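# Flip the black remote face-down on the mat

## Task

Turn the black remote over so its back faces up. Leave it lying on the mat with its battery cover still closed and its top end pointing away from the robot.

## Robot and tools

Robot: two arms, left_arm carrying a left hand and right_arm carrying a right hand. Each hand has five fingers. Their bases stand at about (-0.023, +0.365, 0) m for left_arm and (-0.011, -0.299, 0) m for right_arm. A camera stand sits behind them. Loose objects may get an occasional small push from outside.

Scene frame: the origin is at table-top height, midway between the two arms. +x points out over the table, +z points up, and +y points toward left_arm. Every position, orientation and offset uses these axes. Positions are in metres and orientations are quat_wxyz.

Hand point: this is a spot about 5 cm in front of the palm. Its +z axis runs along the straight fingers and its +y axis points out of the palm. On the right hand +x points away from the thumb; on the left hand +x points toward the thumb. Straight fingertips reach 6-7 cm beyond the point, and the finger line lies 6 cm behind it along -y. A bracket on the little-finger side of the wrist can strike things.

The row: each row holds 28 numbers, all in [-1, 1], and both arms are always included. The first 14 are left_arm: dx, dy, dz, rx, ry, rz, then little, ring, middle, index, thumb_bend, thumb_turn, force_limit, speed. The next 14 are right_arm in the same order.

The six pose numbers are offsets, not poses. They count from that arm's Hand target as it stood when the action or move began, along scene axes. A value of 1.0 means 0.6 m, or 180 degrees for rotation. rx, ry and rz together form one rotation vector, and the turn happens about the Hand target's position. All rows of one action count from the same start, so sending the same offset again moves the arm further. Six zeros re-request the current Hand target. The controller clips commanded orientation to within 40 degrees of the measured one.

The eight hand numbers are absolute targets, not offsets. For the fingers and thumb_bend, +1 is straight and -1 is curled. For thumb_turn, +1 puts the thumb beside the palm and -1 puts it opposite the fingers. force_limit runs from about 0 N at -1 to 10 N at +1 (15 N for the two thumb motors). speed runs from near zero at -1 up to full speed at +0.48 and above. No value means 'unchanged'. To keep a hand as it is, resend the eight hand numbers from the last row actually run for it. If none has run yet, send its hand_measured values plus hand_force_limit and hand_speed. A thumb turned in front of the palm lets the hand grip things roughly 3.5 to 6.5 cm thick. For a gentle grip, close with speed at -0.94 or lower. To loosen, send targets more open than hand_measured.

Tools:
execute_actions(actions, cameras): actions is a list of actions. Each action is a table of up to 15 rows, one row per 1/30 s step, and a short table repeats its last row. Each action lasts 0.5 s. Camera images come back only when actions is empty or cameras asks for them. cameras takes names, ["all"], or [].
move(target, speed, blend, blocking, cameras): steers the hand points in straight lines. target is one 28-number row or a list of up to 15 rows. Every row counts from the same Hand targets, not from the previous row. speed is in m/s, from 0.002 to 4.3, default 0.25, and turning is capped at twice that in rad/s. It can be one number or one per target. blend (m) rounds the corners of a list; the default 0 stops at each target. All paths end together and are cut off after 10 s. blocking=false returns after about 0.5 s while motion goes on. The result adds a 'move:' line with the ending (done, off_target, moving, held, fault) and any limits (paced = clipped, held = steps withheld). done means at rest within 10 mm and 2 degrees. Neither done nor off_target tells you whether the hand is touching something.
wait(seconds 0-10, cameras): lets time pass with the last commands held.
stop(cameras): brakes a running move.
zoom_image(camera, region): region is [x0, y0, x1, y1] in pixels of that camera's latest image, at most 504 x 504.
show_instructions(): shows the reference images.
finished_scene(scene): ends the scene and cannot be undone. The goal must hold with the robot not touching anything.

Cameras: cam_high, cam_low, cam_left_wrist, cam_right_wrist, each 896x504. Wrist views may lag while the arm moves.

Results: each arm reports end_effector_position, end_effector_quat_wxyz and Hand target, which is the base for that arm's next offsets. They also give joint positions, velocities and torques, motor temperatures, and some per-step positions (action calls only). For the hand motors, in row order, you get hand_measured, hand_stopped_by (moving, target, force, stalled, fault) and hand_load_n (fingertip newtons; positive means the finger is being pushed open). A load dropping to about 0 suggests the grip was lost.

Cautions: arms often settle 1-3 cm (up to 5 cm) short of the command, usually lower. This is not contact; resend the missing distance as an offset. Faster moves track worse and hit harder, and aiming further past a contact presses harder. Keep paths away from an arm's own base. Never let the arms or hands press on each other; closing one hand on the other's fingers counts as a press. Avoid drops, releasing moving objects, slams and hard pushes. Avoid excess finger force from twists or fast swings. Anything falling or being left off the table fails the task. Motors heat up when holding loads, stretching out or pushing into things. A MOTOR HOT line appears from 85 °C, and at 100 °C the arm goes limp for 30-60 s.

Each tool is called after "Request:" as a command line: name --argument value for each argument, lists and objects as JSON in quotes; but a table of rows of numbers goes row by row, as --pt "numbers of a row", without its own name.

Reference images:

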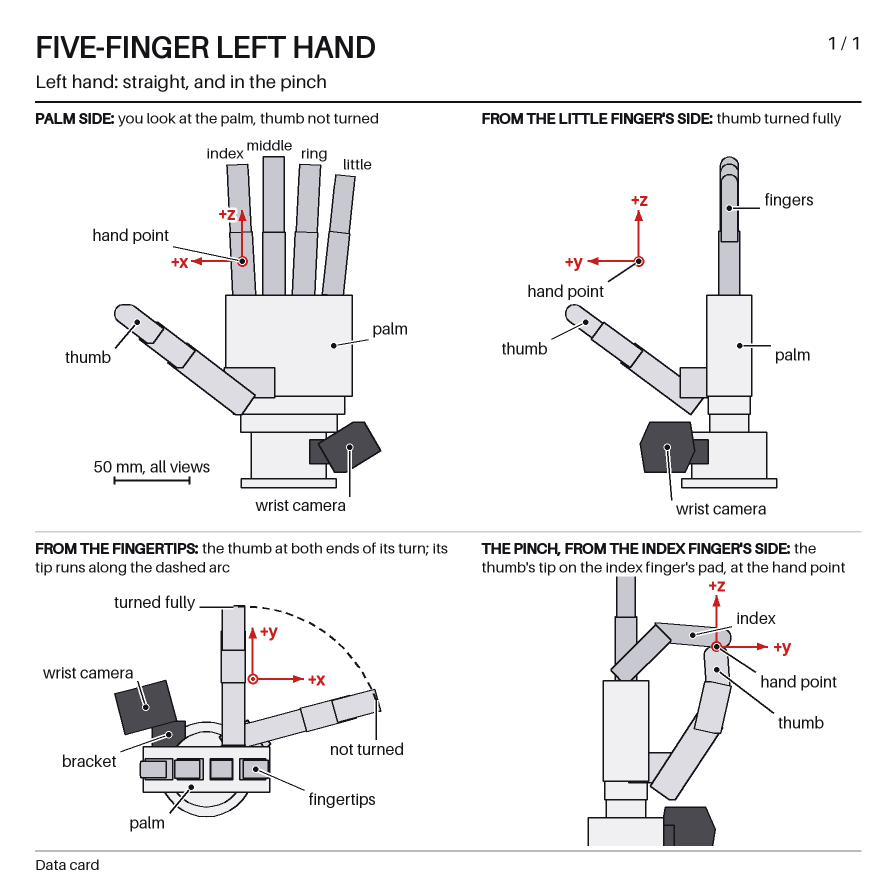

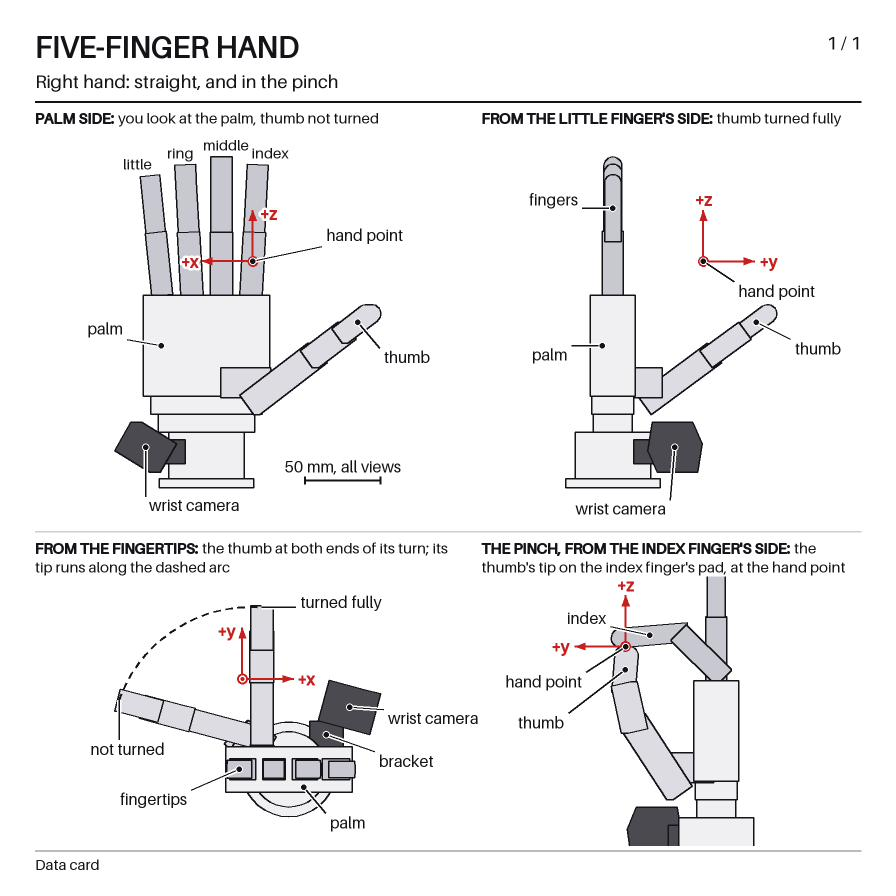

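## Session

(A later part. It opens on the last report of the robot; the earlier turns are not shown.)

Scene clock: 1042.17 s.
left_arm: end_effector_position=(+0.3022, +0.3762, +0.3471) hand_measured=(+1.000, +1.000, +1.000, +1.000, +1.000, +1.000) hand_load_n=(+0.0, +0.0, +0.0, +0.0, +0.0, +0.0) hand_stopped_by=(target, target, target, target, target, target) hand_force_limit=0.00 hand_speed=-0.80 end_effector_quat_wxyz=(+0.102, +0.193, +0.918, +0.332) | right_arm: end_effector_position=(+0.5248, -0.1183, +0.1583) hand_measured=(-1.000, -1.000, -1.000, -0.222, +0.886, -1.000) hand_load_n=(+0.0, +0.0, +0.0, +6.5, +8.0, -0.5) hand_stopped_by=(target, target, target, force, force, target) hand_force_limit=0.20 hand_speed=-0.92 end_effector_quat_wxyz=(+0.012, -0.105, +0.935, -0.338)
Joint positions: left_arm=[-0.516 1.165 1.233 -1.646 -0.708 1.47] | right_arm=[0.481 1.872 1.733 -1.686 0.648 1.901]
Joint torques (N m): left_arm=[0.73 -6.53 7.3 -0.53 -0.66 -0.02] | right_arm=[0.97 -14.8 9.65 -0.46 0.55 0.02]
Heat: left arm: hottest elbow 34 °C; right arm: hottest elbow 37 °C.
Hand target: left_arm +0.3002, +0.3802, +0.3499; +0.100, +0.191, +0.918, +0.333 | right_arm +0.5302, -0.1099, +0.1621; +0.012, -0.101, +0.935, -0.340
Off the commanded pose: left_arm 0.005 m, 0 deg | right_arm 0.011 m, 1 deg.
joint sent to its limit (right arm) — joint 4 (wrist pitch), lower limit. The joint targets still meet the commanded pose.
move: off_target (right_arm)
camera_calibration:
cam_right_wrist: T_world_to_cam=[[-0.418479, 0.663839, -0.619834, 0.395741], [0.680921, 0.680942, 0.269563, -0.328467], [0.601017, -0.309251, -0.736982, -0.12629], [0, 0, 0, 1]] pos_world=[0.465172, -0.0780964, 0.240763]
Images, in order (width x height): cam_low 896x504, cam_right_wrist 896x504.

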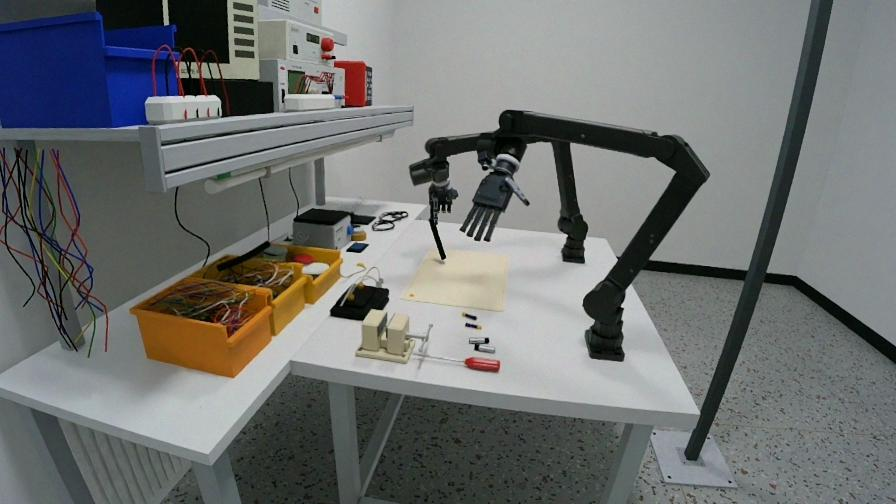

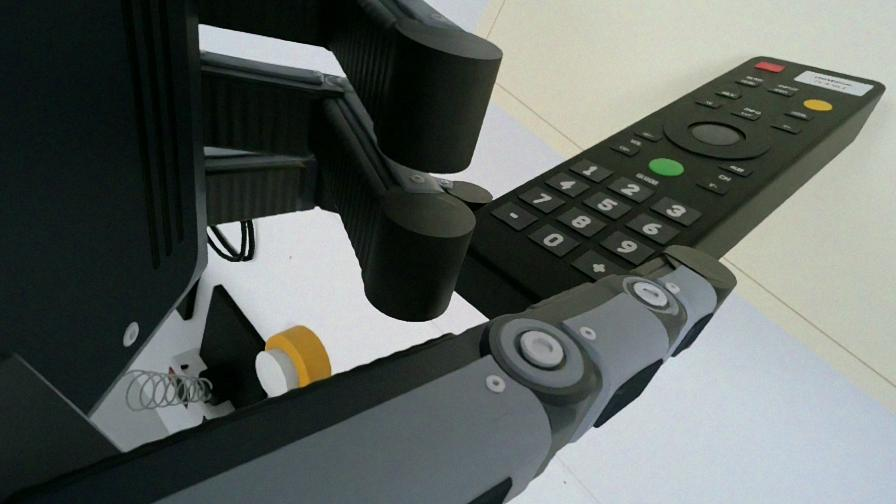

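Request:
move --pt "0 0 0 0 0 0 1 1 1 1 1 1 0 -0.8 -0.008 0 -0.027 0 0 0 -1 -1 -1 -0.4 0.6 -1 0.2 -0.92" --pt "0 0 0 0 0 0 1 1 1 1 1 1 0 -0.8 -0.075 -0.015 -0.02 0 0 0 -1 -1 -1 -0.4 0.6 -1 0.2 -0.92" --pt "0 0 0 0 0 0 1 1 1 1 1 1 0 -0.8 -0.142 -0.028 -0.025 0 0 0 -1 -1 -1 -0.4 0.6 -1 0.2 -0.92" --speed 0.06 --blend 0.01 --cameras '["cam_low","cam_right_wrist"]'

Request:
zoom_image --camera "cam_low" --region '[390, 170, 500, 290]'

Scene clock: 1061.73 s.
left_arm: end_effector_position=(+0.3022, +0.3762, +0.3471) hand_measured=(+1.000, +1.000, +1.000, +1.000, +1.000, +1.000) hand_load_n=(+0.0, +0.0, +0.0, +0.0, +0.0, +0.0) hand_stopped_by=(target, target, target, target, target, target) hand_force_limit=0.00 hand_speed=-0.80 end_effector_quat_wxyz=(+0.102, +0.193, +0.918, +0.332) | right_arm: end_effector_position=(+0.4490, -0.1326, +0.1459) hand_measured=(-1.000, -1.000, -1.000, -0.222, +0.888, -1.000) hand_load_n=(+0.0, +0.0, +0.0, +6.0, +8.5, -0.5) hand_stopped_by=(target, target, target, force, force, target) hand_force_limit=0.20 hand_speed=-0.92 end_effector_quat_wxyz=(+0.006, -0.100, +0.933, -0.345)
Joint positions: left_arm=[-0.516 1.165 1.233 -1.646 -0.708 1.47] | right_arm=[0.529 1.707 1.465 -1.643 0.642 1.979]
Joint torques (N m): left_arm=[0.79 -6.42 7.25 -0.54 -0.65 -0.02] | right_arm=[1.55 -14.33 6 0.21 0.19 -0.02]
Heat: left arm: hottest elbow 34 °C; right arm: hottest elbow 37 °C.
Hand target: left_arm +0.3002, +0.3802, +0.3499; +0.100, +0.191, +0.918, +0.333 | right_arm +0.4449, -0.1266, +0.1470; +0.012, -0.101, +0.935, -0.340
Off the commanded pose: left_arm 0.005 m, 0 deg | right_arm 0.007 m, 1 deg.
move: done; blend cut to 0.0083 m at target 1
camera_calibration:
cam_right_wrist: T_world_to_cam=[[-0.414035, 0.659444, -0.627463, 0.364455], [0.691736, 0.676002, 0.254011, -0.267018], [0.591672, -0.328869, -0.73605, -0.0928441], [0, 0, 0, 1]] pos_world=[0.390536, -0.090366, 0.228169]
Images, in order (width x height): cam_low 896x504, cam_right_wrist 896x504.

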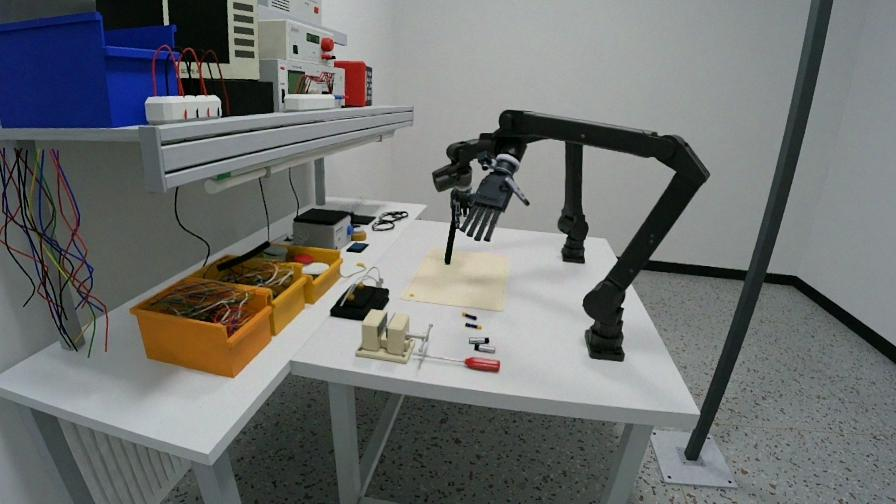

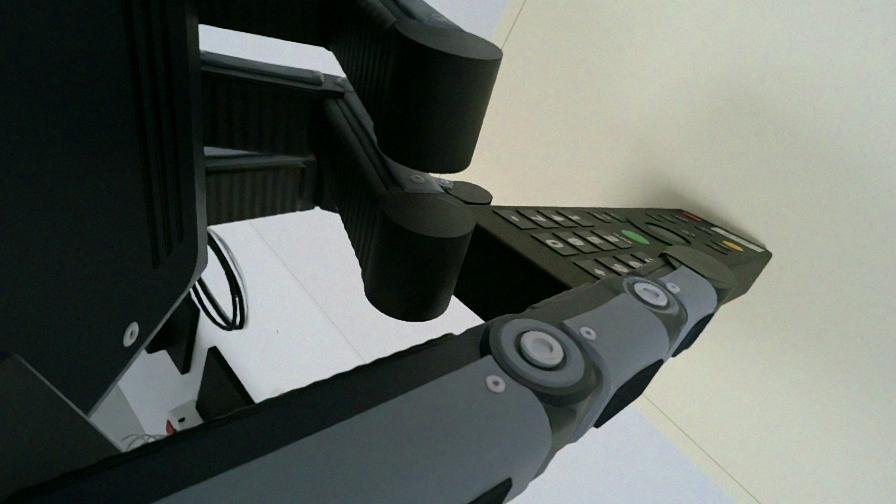

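Scaled by 4.200 from the camera's 896x504 image, which has a finer 1280x720 frame.

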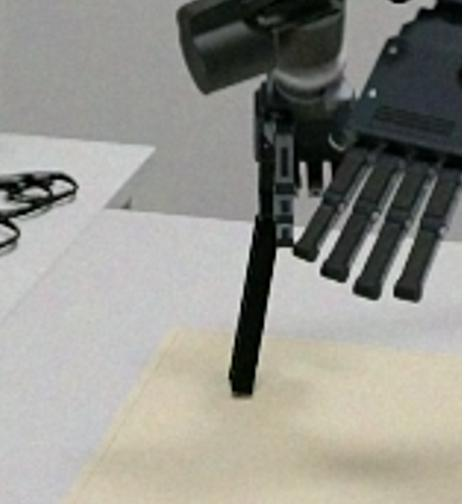

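Request:
move --pt "0 0 0 0 0 0 1 1 1 1 1 1 0 -0.8 -0.0665 -0.014 -0.0283 0 0 0 -1 -1 -1 -0.4 0.6 -1 0.2 -0.92" --pt "0 0 0 0 0 0 1 1 1 1 1 1 0 -0.8 -0.1248 -0.0248 -0.075 0 0 0 -1 -1 -1 -0.4 0.6 -1 0.2 -0.92" --pt "0 0 0 0 0 0 1 1 1 1 1 1 0 -0.8 -0.1632 -0.0323 -0.14 0 0 0 -1 -1 -1 -0.4 0.6 -1 0.2 -0.92" --speed 0.07 --blend 0.015 --cameras '["cam_low","cam_right_wrist"]'

Request:
zoom_image --camera "cam_low" --region '[390, 190, 520, 310]'

Scene clock: 1101.40 s.
left_arm: end_effector_position=(+0.3022, +0.3762, +0.3471) hand_measured=(+1.000, +1.000, +1.000, +1.000, +1.000, +1.000) hand_load_n=(+0.0, +0.0, +0.0, +0.0, +0.0, +0.0) hand_stopped_by=(target, target, target, target, target, target) hand_force_limit=0.00 hand_speed=-0.80 end_effector_quat_wxyz=(+0.102, +0.193, +0.918, +0.332) | right_arm: end_effector_position=(+0.3476, -0.1496, +0.0591) hand_measured=(-1.000, -1.000, -1.000, -0.220, +0.888, -1.000) hand_load_n=(+0.0, +0.5, +0.0, +6.0, +7.0, -1.5) hand_stopped_by=(target, target, target, force, force, target) hand_force_limit=0.20 hand_speed=-0.92 end_effector_quat_wxyz=(+0.001, -0.105, +0.933, -0.345)
Joint positions: left_arm=[-0.516 1.165 1.233 -1.646 -0.708 1.47] | right_arm=[0.616 1.578 1.051 -1.423 0.609 2.07]
Joint torques (N m): left_arm=[0.73 -6.48 7.27 -0.54 -0.66 -0.01] | right_arm=[0.73 -11.87 5.48 0.12 0.43 0.06]
Heat: left arm: hottest elbow 35 °C; right arm: hottest elbow 34 °C.
Hand target: left_arm +0.3002, +0.3802, +0.3499; +0.100, +0.191, +0.918, +0.333 | right_arm +0.3469, -0.1461, +0.0629; +0.012, -0.101, +0.935, -0.340
Off the commanded pose: left_arm 0.005 m, 0 deg | right_arm 0.005 m, 1 deg.
move: done
camera_calibration:
cam_right_wrist: T_world_to_cam=[[-0.426308, 0.655987, -0.622851, 0.282668], [0.690433, 0.68083, 0.244486, -0.161725], [0.584435, -0.32581, -0.743158, -0.0989617], [0, 0, 0, 1]] pos_world=[0.29, -0.107562, 0.142055]
Images, in order (width x height): cam_low 896x504, cam_right_wrist 896x504.

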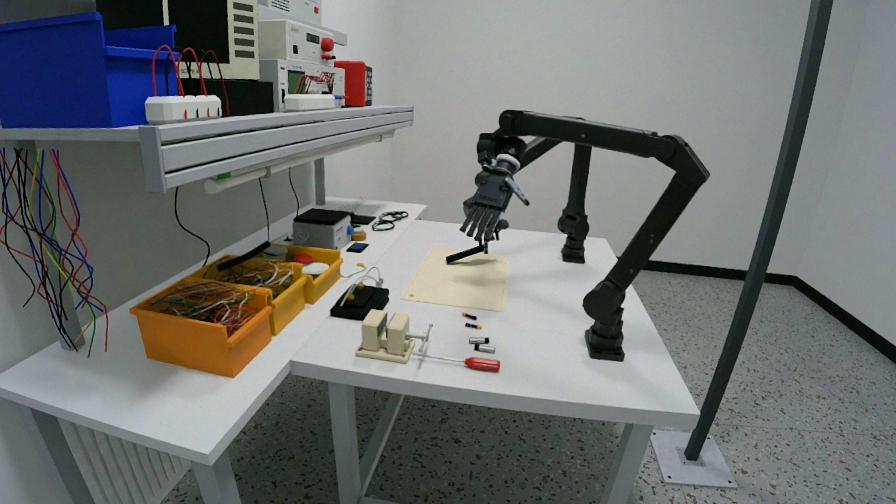

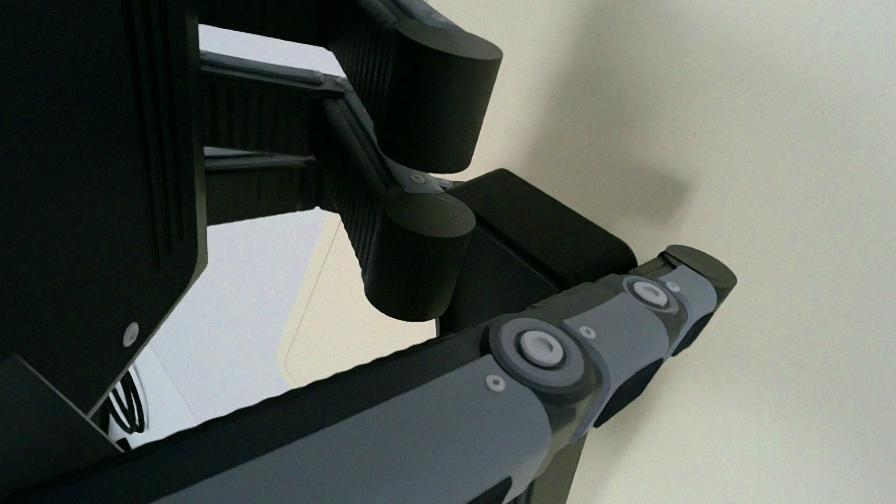

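Scaled by 3.877 from the camera's 896x504 image, which has a finer 1280x720 frame.

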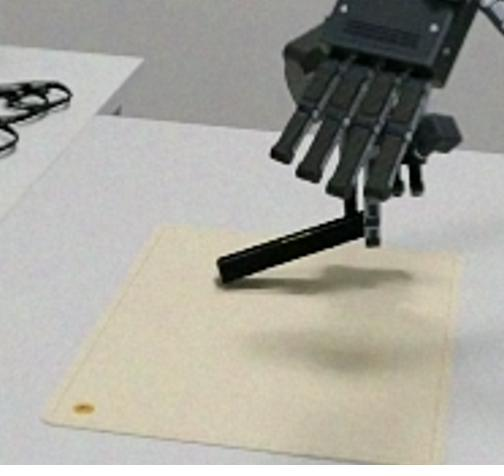

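Request:
move --pt "0 0 0 0 0 0 1 1 1 1 1 1 0 -0.8 -0.008 -0.002 -0.048 0 0 0 -1 -1 -1 -0.4 0.6 -1 0.2 -0.92" --pt "0 0 0 0 0 0 1 1 1 1 1 1 0 -0.8 -0.011 -0.003 -0.065 0 0 0 -1 -1 -1 -0.4 0.6 -1 0.2 -0.92" --speed 0.05 --blend 0.01 --cameras '["cam_low","cam_right_wrist"]'

Request:
zoom_image --camera "cam_low" --region '[390, 190, 520, 310]'

Scene clock: 1116.80 s.
left_arm: end_effector_position=(+0.3022, +0.3762, +0.3471) hand_measured=(+1.000, +1.000, +1.000, +1.000, +1.000, +1.000) hand_load_n=(+0.0, +0.0, +0.0, +0.0, +0.0, +0.0) hand_stopped_by=(target, target, target, target, target, target) hand_force_limit=0.00 hand_speed=-0.80 end_effector_quat_wxyz=(+0.102, +0.193, +0.918, +0.332) | right_arm: end_effector_position=(+0.3426, -0.1497, +0.0329) hand_measured=(-1.000, -1.000, -1.000, -0.220, +0.888, -1.000) hand_load_n=(+0.0, +0.0, +0.0, +6.0, +7.5, -1.5) hand_stopped_by=(target, target, target, force, force, target) hand_force_limit=0.20 hand_speed=-0.92 end_effector_quat_wxyz=(+0.015, -0.102, +0.936, -0.336)
Joint positions: left_arm=[-0.516 1.165 1.233 -1.646 -0.708 1.47] | right_arm=[0.622 1.584 0.982 -1.315 0.606 2.071]
Joint torques (N m): left_arm=[0.73 -6.53 7.24 -0.53 -0.65 -0.02] | right_arm=[0.85 -8.53 5.45 0.27 0.43 0.11]
Heat: left arm: hottest elbow 35 °C; right arm: hottest elbow 34 °C.
Hand target: left_arm +0.3002, +0.3802, +0.3499; +0.100, +0.191, +0.918, +0.333 | right_arm +0.3405, -0.1478, +0.0241; +0.012, -0.101, +0.935, -0.340
Off the commanded pose: left_arm 0.005 m, 0 deg | right_arm 0.009 m, 1 deg.
joint sent to its limit (right arm) — joint 6 (wrist roll), upper limit. The joint targets still meet the commanded pose.
move: done; blend cut to 0.0052 m at target 1
camera_calibration:
cam_right_wrist: T_world_to_cam=[[-0.4127, 0.667414, -0.619869, 0.261154], [0.681043, 0.678001, 0.276577, -0.150009], [0.604863, -0.308014, -0.734349, -0.120109], [0, 0, 0, 1]] pos_world=[0.282591, -0.109587, 0.115168]
Images, in order (width x height): cam_low 896x504, cam_right_wrist 896x504.

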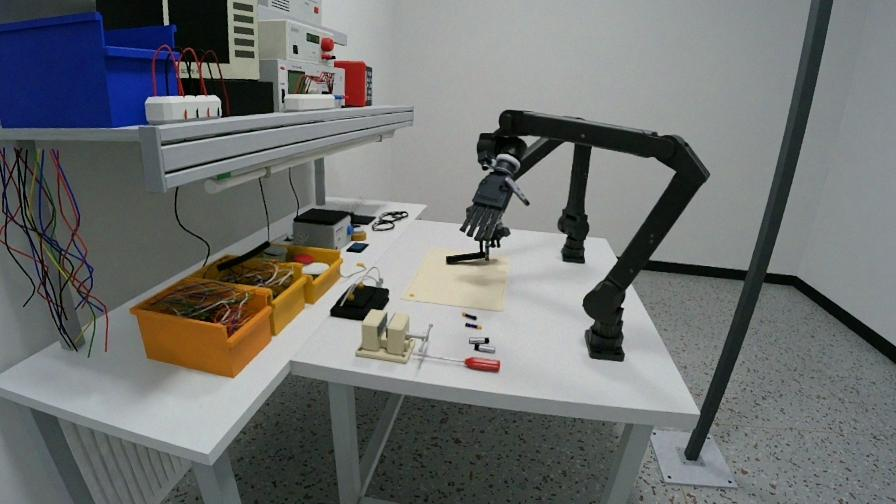

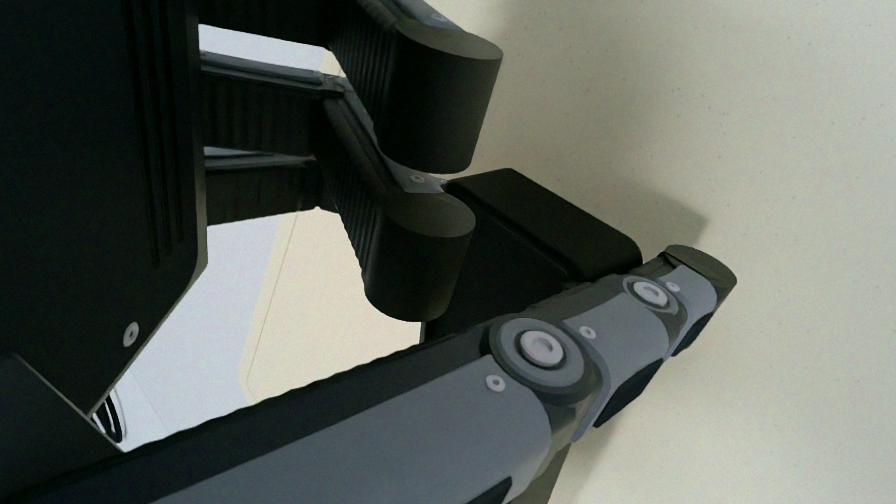

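Scaled by 3.877 from the camera's 896x504 image, which has a finer 1280x720 frame.

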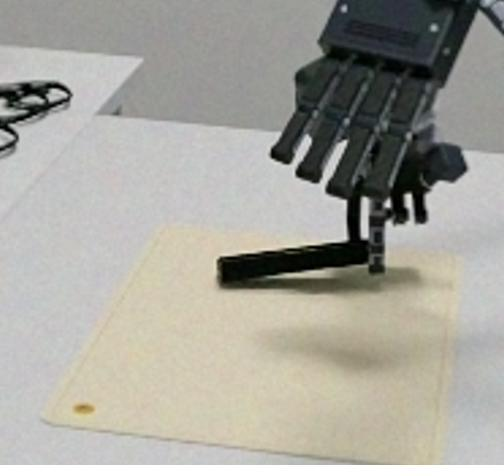

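Request:
move --target '[0,0,0,0,0,0,1,1,1,1,1,1,0,-0.8, 0,0,-0.022,0,0,0,-1,-1,-1,-0.4,0.6,-1,0.2,-0.92]' --speed 0.05 --cameras '["cam_low","cam_right_wrist"]'

Request:
zoom_image --camera "cam_low" --region '[420, 220, 520, 290]'

Scene clock: 1124.57 s.
left_arm: end_effector_position=(+0.3022, +0.3762, +0.3471) hand_measured=(+1.000, +1.000, +1.000, +1.000, +1.000, +1.000) hand_load_n=(+0.0, +0.0, +0.0, +0.0, +0.0, +0.0) hand_stopped_by=(target, target, target, target, target, target) hand_force_limit=0.00 hand_speed=-0.80 end_effector_quat_wxyz=(+0.102, +0.193, +0.918, +0.332) | right_arm: end_effector_position=(+0.3430, -0.1492, +0.0197) hand_measured=(-1.000, -1.000, -1.000, -0.220, +0.888, -1.000) hand_load_n=(+0.0, +0.0, +0.0, +6.0, +7.5, -1.5) hand_stopped_by=(target, target, target, force, force, target) hand_force_limit=0.20 hand_speed=-0.92 end_effector_quat_wxyz=(+0.015, -0.102, +0.936, -0.336)
Joint positions: left_arm=[-0.516 1.165 1.233 -1.646 -0.708 1.47] | right_arm=[0.622 1.607 0.968 -1.278 0.606 2.072]
Joint torques (N m): left_arm=[0.62 -6.42 7.25 -0.51 -0.66 -0.02] | right_arm=[0.56 -9 5.14 0.08 0.5 0.12]
Heat: left arm: hottest elbow 35 °C; right arm: hottest elbow 34 °C.
Hand target: left_arm +0.3002, +0.3802, +0.3499; +0.100, +0.191, +0.918, +0.333 | right_arm +0.3404, -0.1478, +0.0108; +0.012, -0.101, +0.935, -0.340
Off the commanded pose: left_arm 0.005 m, 0 deg | right_arm 0.009 m, 1 deg.
joint sent to its limit (right arm) — joint 6 (wrist roll), upper limit. The joint targets still meet the commanded pose.
move: done
camera_calibration:
cam_right_wrist: T_world_to_cam=[[-0.412077, 0.667668, -0.620009, 0.252675], [0.680961, 0.677788, 0.277301, -0.146951], [0.60538, -0.307932, -0.733957, -0.130173], [0, 0, 0, 1]] pos_world=[0.282993, -0.109186, 0.101869]
Images, in order (width x height): cam_low 896x504, cam_right_wrist 896x504.

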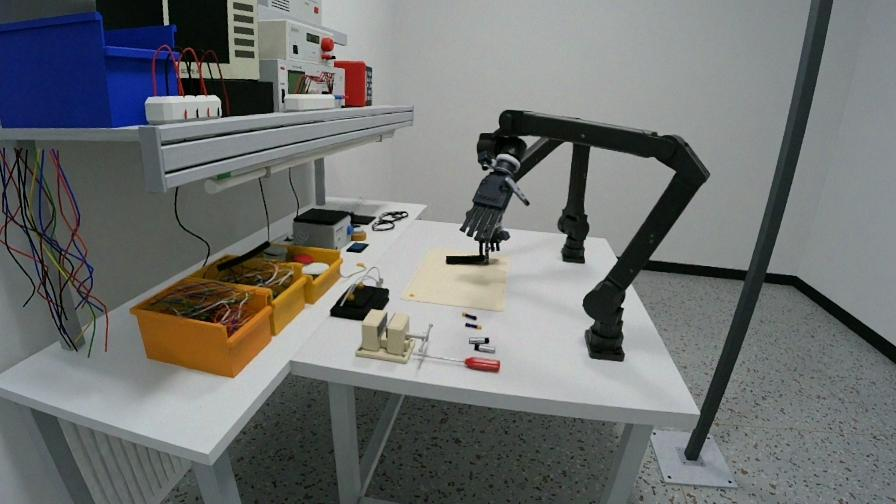

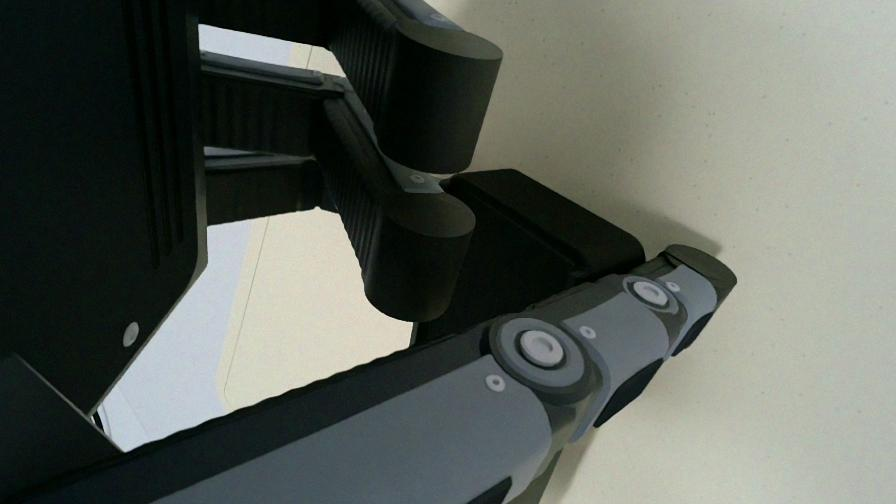

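Scaled by 5.040 from the camera's 896x504 image, which has a finer 1280x720 frame.

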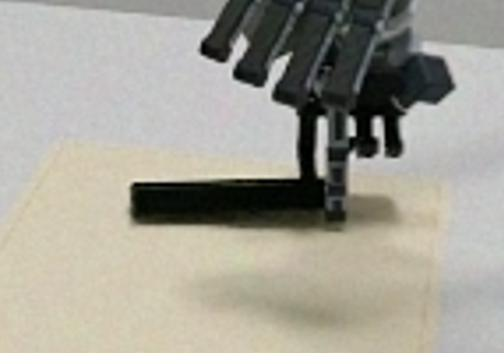

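Request:
move --target '[0,0,0,0,0,0,1,1,1,1,1,1,0,-0.8, 0,0,0.01,0,0,0,-1,-1,-1,-0.18,1,-1,0.2,-0.92]' --speed 0.05 --cameras '["cam_low","cam_right_wrist"]'

Request:
zoom_image --camera "cam_low" --region '[420, 220, 520, 290]'

Scene clock: 1134.67 s.
left_arm: end_effector_position=(+0.3022, +0.3762, +0.3471) hand_measured=(+1.000, +1.000, +1.000, +1.000, +1.000, +1.000) hand_load_n=(+0.0, +0.0, +0.0, +0.0, +0.0, +0.0) hand_stopped_by=(target, target, target, target, target, target) hand_force_limit=0.00 hand_speed=-0.80 end_effector_quat_wxyz=(+0.102, +0.193, +0.918, +0.332) | right_arm: end_effector_position=(+0.3431, -0.1491, +0.0197) hand_measured=(-1.000, -1.000, -1.000, -0.180, +1.000, -1.000) hand_load_n=(+0.0, +0.0, +0.0, -0.5, +0.0, +0.0) hand_stopped_by=(target, target, target, target, target, target) hand_force_limit=0.20 hand_speed=-0.92 end_effector_quat_wxyz=(+0.016, -0.102, +0.936, -0.336)
Joint positions: left_arm=[-0.516 1.165 1.233 -1.646 -0.708 1.47] | right_arm=[0.623 1.607 0.968 -1.277 0.606 2.073]
Joint torques (N m): left_arm=[0.67 -6.48 7.28 -0.53 -0.66 -0.02] | right_arm=[0.62 -9.47 5.85 -0.51 0.47 0.08]
Motor temperatures (°C): left_arm=[26 28 35 29 25 27] | right_arm=[27 28 33 25 26 24]
Heat: left arm: hottest elbow 35 °C; right arm: hottest elbow 33 °C.
Hand target: left_arm +0.3002, +0.3802, +0.3499; +0.100, +0.191, +0.918, +0.333 | right_arm +0.3405, -0.1479, +0.0168; +0.012, -0.101, +0.935, -0.340
Off the commanded pose: left_arm 0.005 m, 0 deg | right_arm 0.004 m, 1 deg.
joint sent to its limit (right arm) — joint 6 (wrist roll), upper limit. The joint targets still meet the commanded pose.
move: done
camera_calibration:
cam_right_wrist: T_world_to_cam=[[-0.410709, 0.668276, -0.620262, 0.252248], [0.681178, 0.677093, 0.278461, -0.147345], [0.606064, -0.308142, -0.733304, -0.130396], [0, 0, 0, 1]] pos_world=[0.282997, -0.108986, 0.10187]
Images, in order (width x height): cam_low 896x504, cam_right_wrist 896x504.

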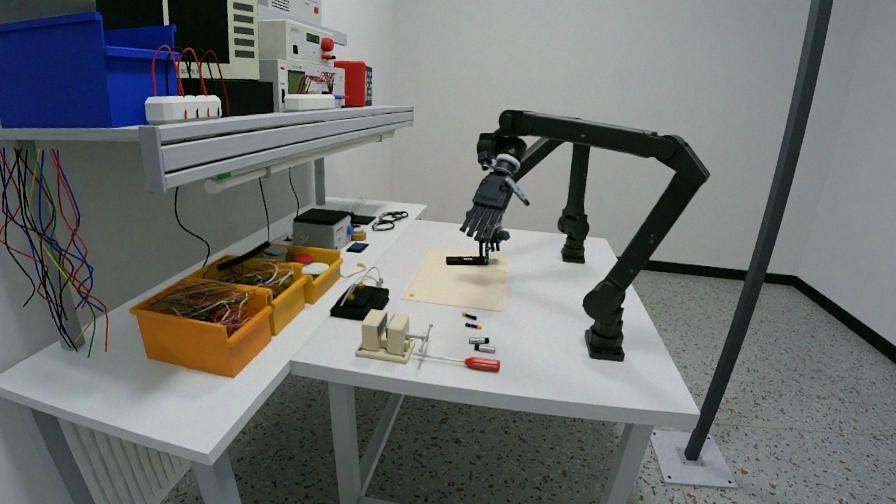

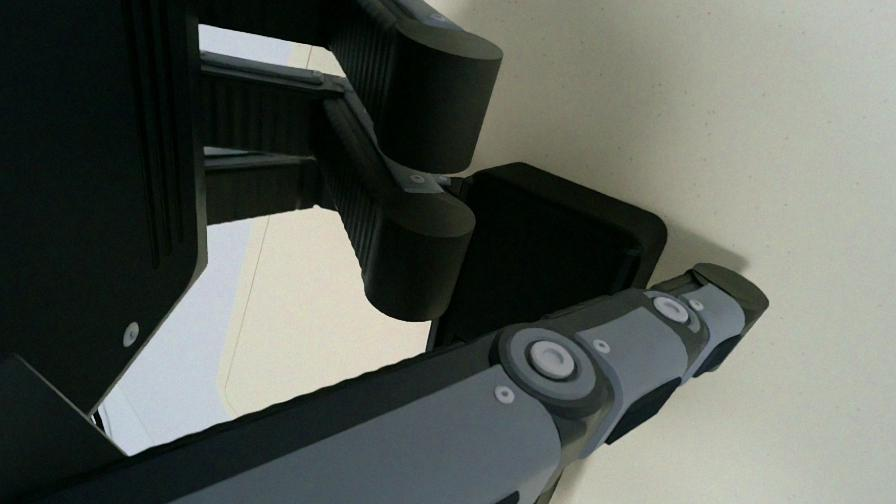

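Scaled by 5.040 from the camera's 896x504 image, which has a finer 1280x720 frame.

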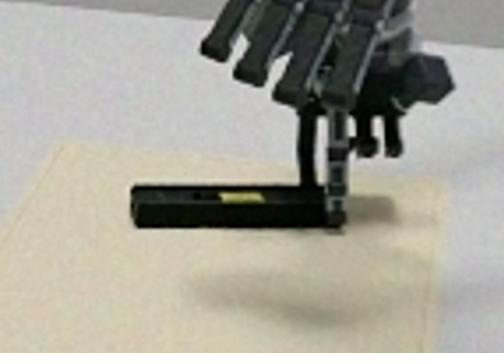

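Request:
move --pt "0 0 0 0 0 0 1 1 1 1 1 1 0 -0.8 0.005 0 0.035 0 0 0 -1 -1 -1 -0.1 1 -1 0.2 -0.5" --pt "0 0 0 0 0 0 1 1 1 1 1 1 0 -0.8 0.01 0.0 0.2 0 0 0 -1 -1 -1 0.1 1 -1 0.2 -0.5" --speed '[0.05,0.12]' --cameras '["cam_low","cam_high","cam_right_wrist"]'

Request:
zoom_image --camera "cam_low" --region '[420, 220, 520, 290]'

Scene clock: 1151.53 s.
left_arm: end_effector_position=(+0.3022, +0.3762, +0.3471) hand_measured=(+1.000, +1.000, +1.000, +1.000, +1.000, +1.000) hand_load_n=(+0.0, +0.0, +0.0, +0.0, +0.0, +0.0) hand_stopped_by=(target, target, target, target, target, target) hand_force_limit=0.00 hand_speed=-0.80 end_effector_quat_wxyz=(+0.102, +0.193, +0.918, +0.332) | right_arm: end_effector_position=(+0.3331, -0.1522, +0.1196) hand_measured=(-1.000, -1.000, -1.000, +0.100, +1.000, -1.000) hand_load_n=(+0.0, +0.5, +0.0, +0.0, +0.0, +0.0) hand_stopped_by=(target, target, target, target, target, target) hand_force_limit=0.20 hand_speed=-0.50 end_effector_quat_wxyz=(-0.004, -0.114, +0.930, -0.349)
Joint positions: left_arm=[-0.516 1.165 1.233 -1.646 -0.708 1.47] | right_arm=[0.633 1.484 1.115 -1.602 0.608 2.074]
Joint torques (N m): left_arm=[0.79 -6.48 7.27 -0.53 -0.66 -0.01] | right_arm=[-0.79 -10.29 10.02 -0.91 0.53 0]
Heat: left arm: hottest elbow 35 °C; right arm: hottest elbow 33 °C.
Hand target: left_arm +0.3002, +0.3802, +0.3499; +0.100, +0.191, +0.918, +0.333 | right_arm +0.3463, -0.1478, +0.1368; +0.012, -0.101, +0.935, -0.340
Off the commanded pose: left_arm 0.005 m, 0 deg | right_arm 0.022 m, 3 deg.
move: off_target (right_arm); target 2's new numbers were sent with right_arm's hand 0.022 m and 3 deg from that target
camera_calibration:
cam_right_wrist: T_world_to_cam=[[-0.443498, 0.643665, -0.623703, 0.319808], [0.684784, 0.692312, 0.22754, -0.158991], [0.578257, -0.326188, -0.74781, -0.0438521], [0, 0, 0, 1]] pos_world=[0.276066, -0.110082, 0.202849]
Images, in order (width x height): cam_high 896x504, cam_low 896x504, cam_right_wrist 896x504.

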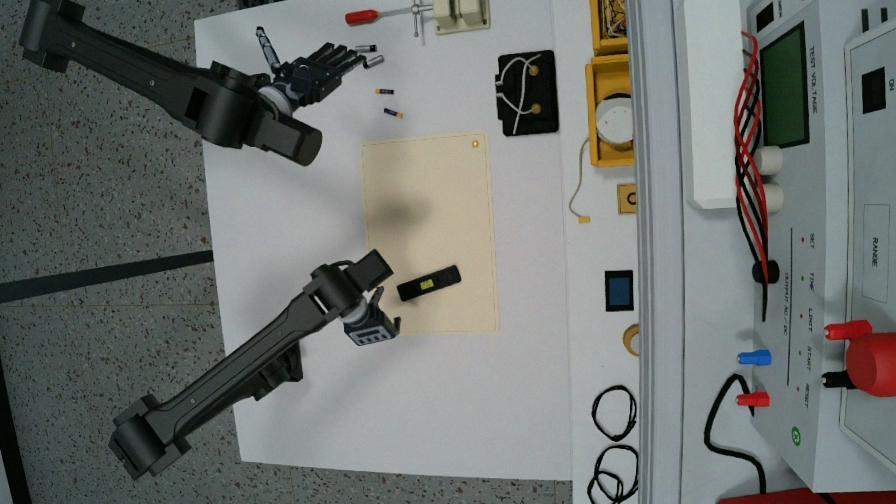

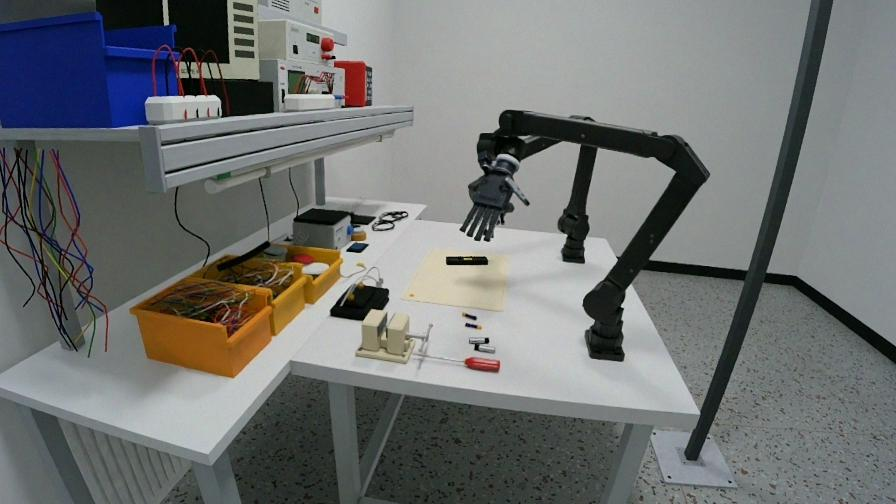

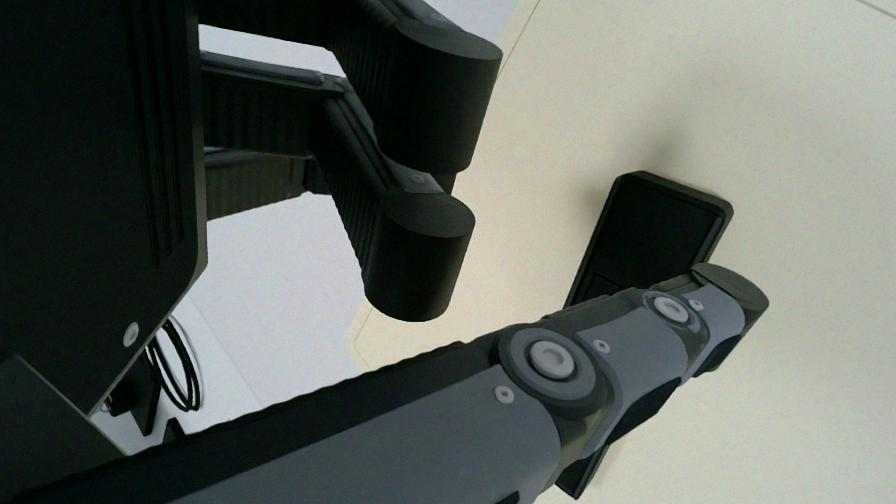

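Scaled by 5.040 from the camera's 896x504 image, which has a finer 1280x720 frame.

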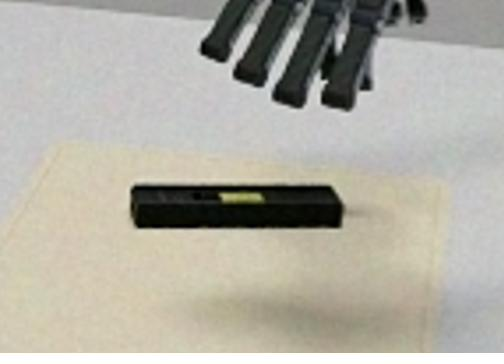

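Request:
zoom_image --camera "cam_high" --region '[370, 240, 490, 320]'

Request:
finished_scene --scene 1

Scaled by 4.200 from the camera's 896x504 image, which has a finer 1280x720 frame.

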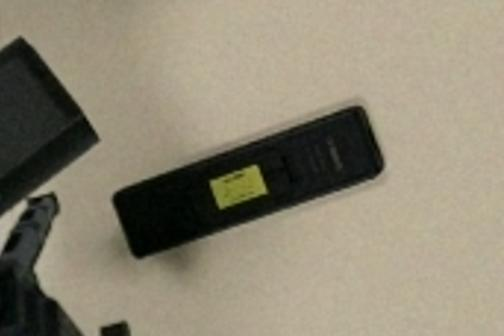

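The scene is finished: the task was done.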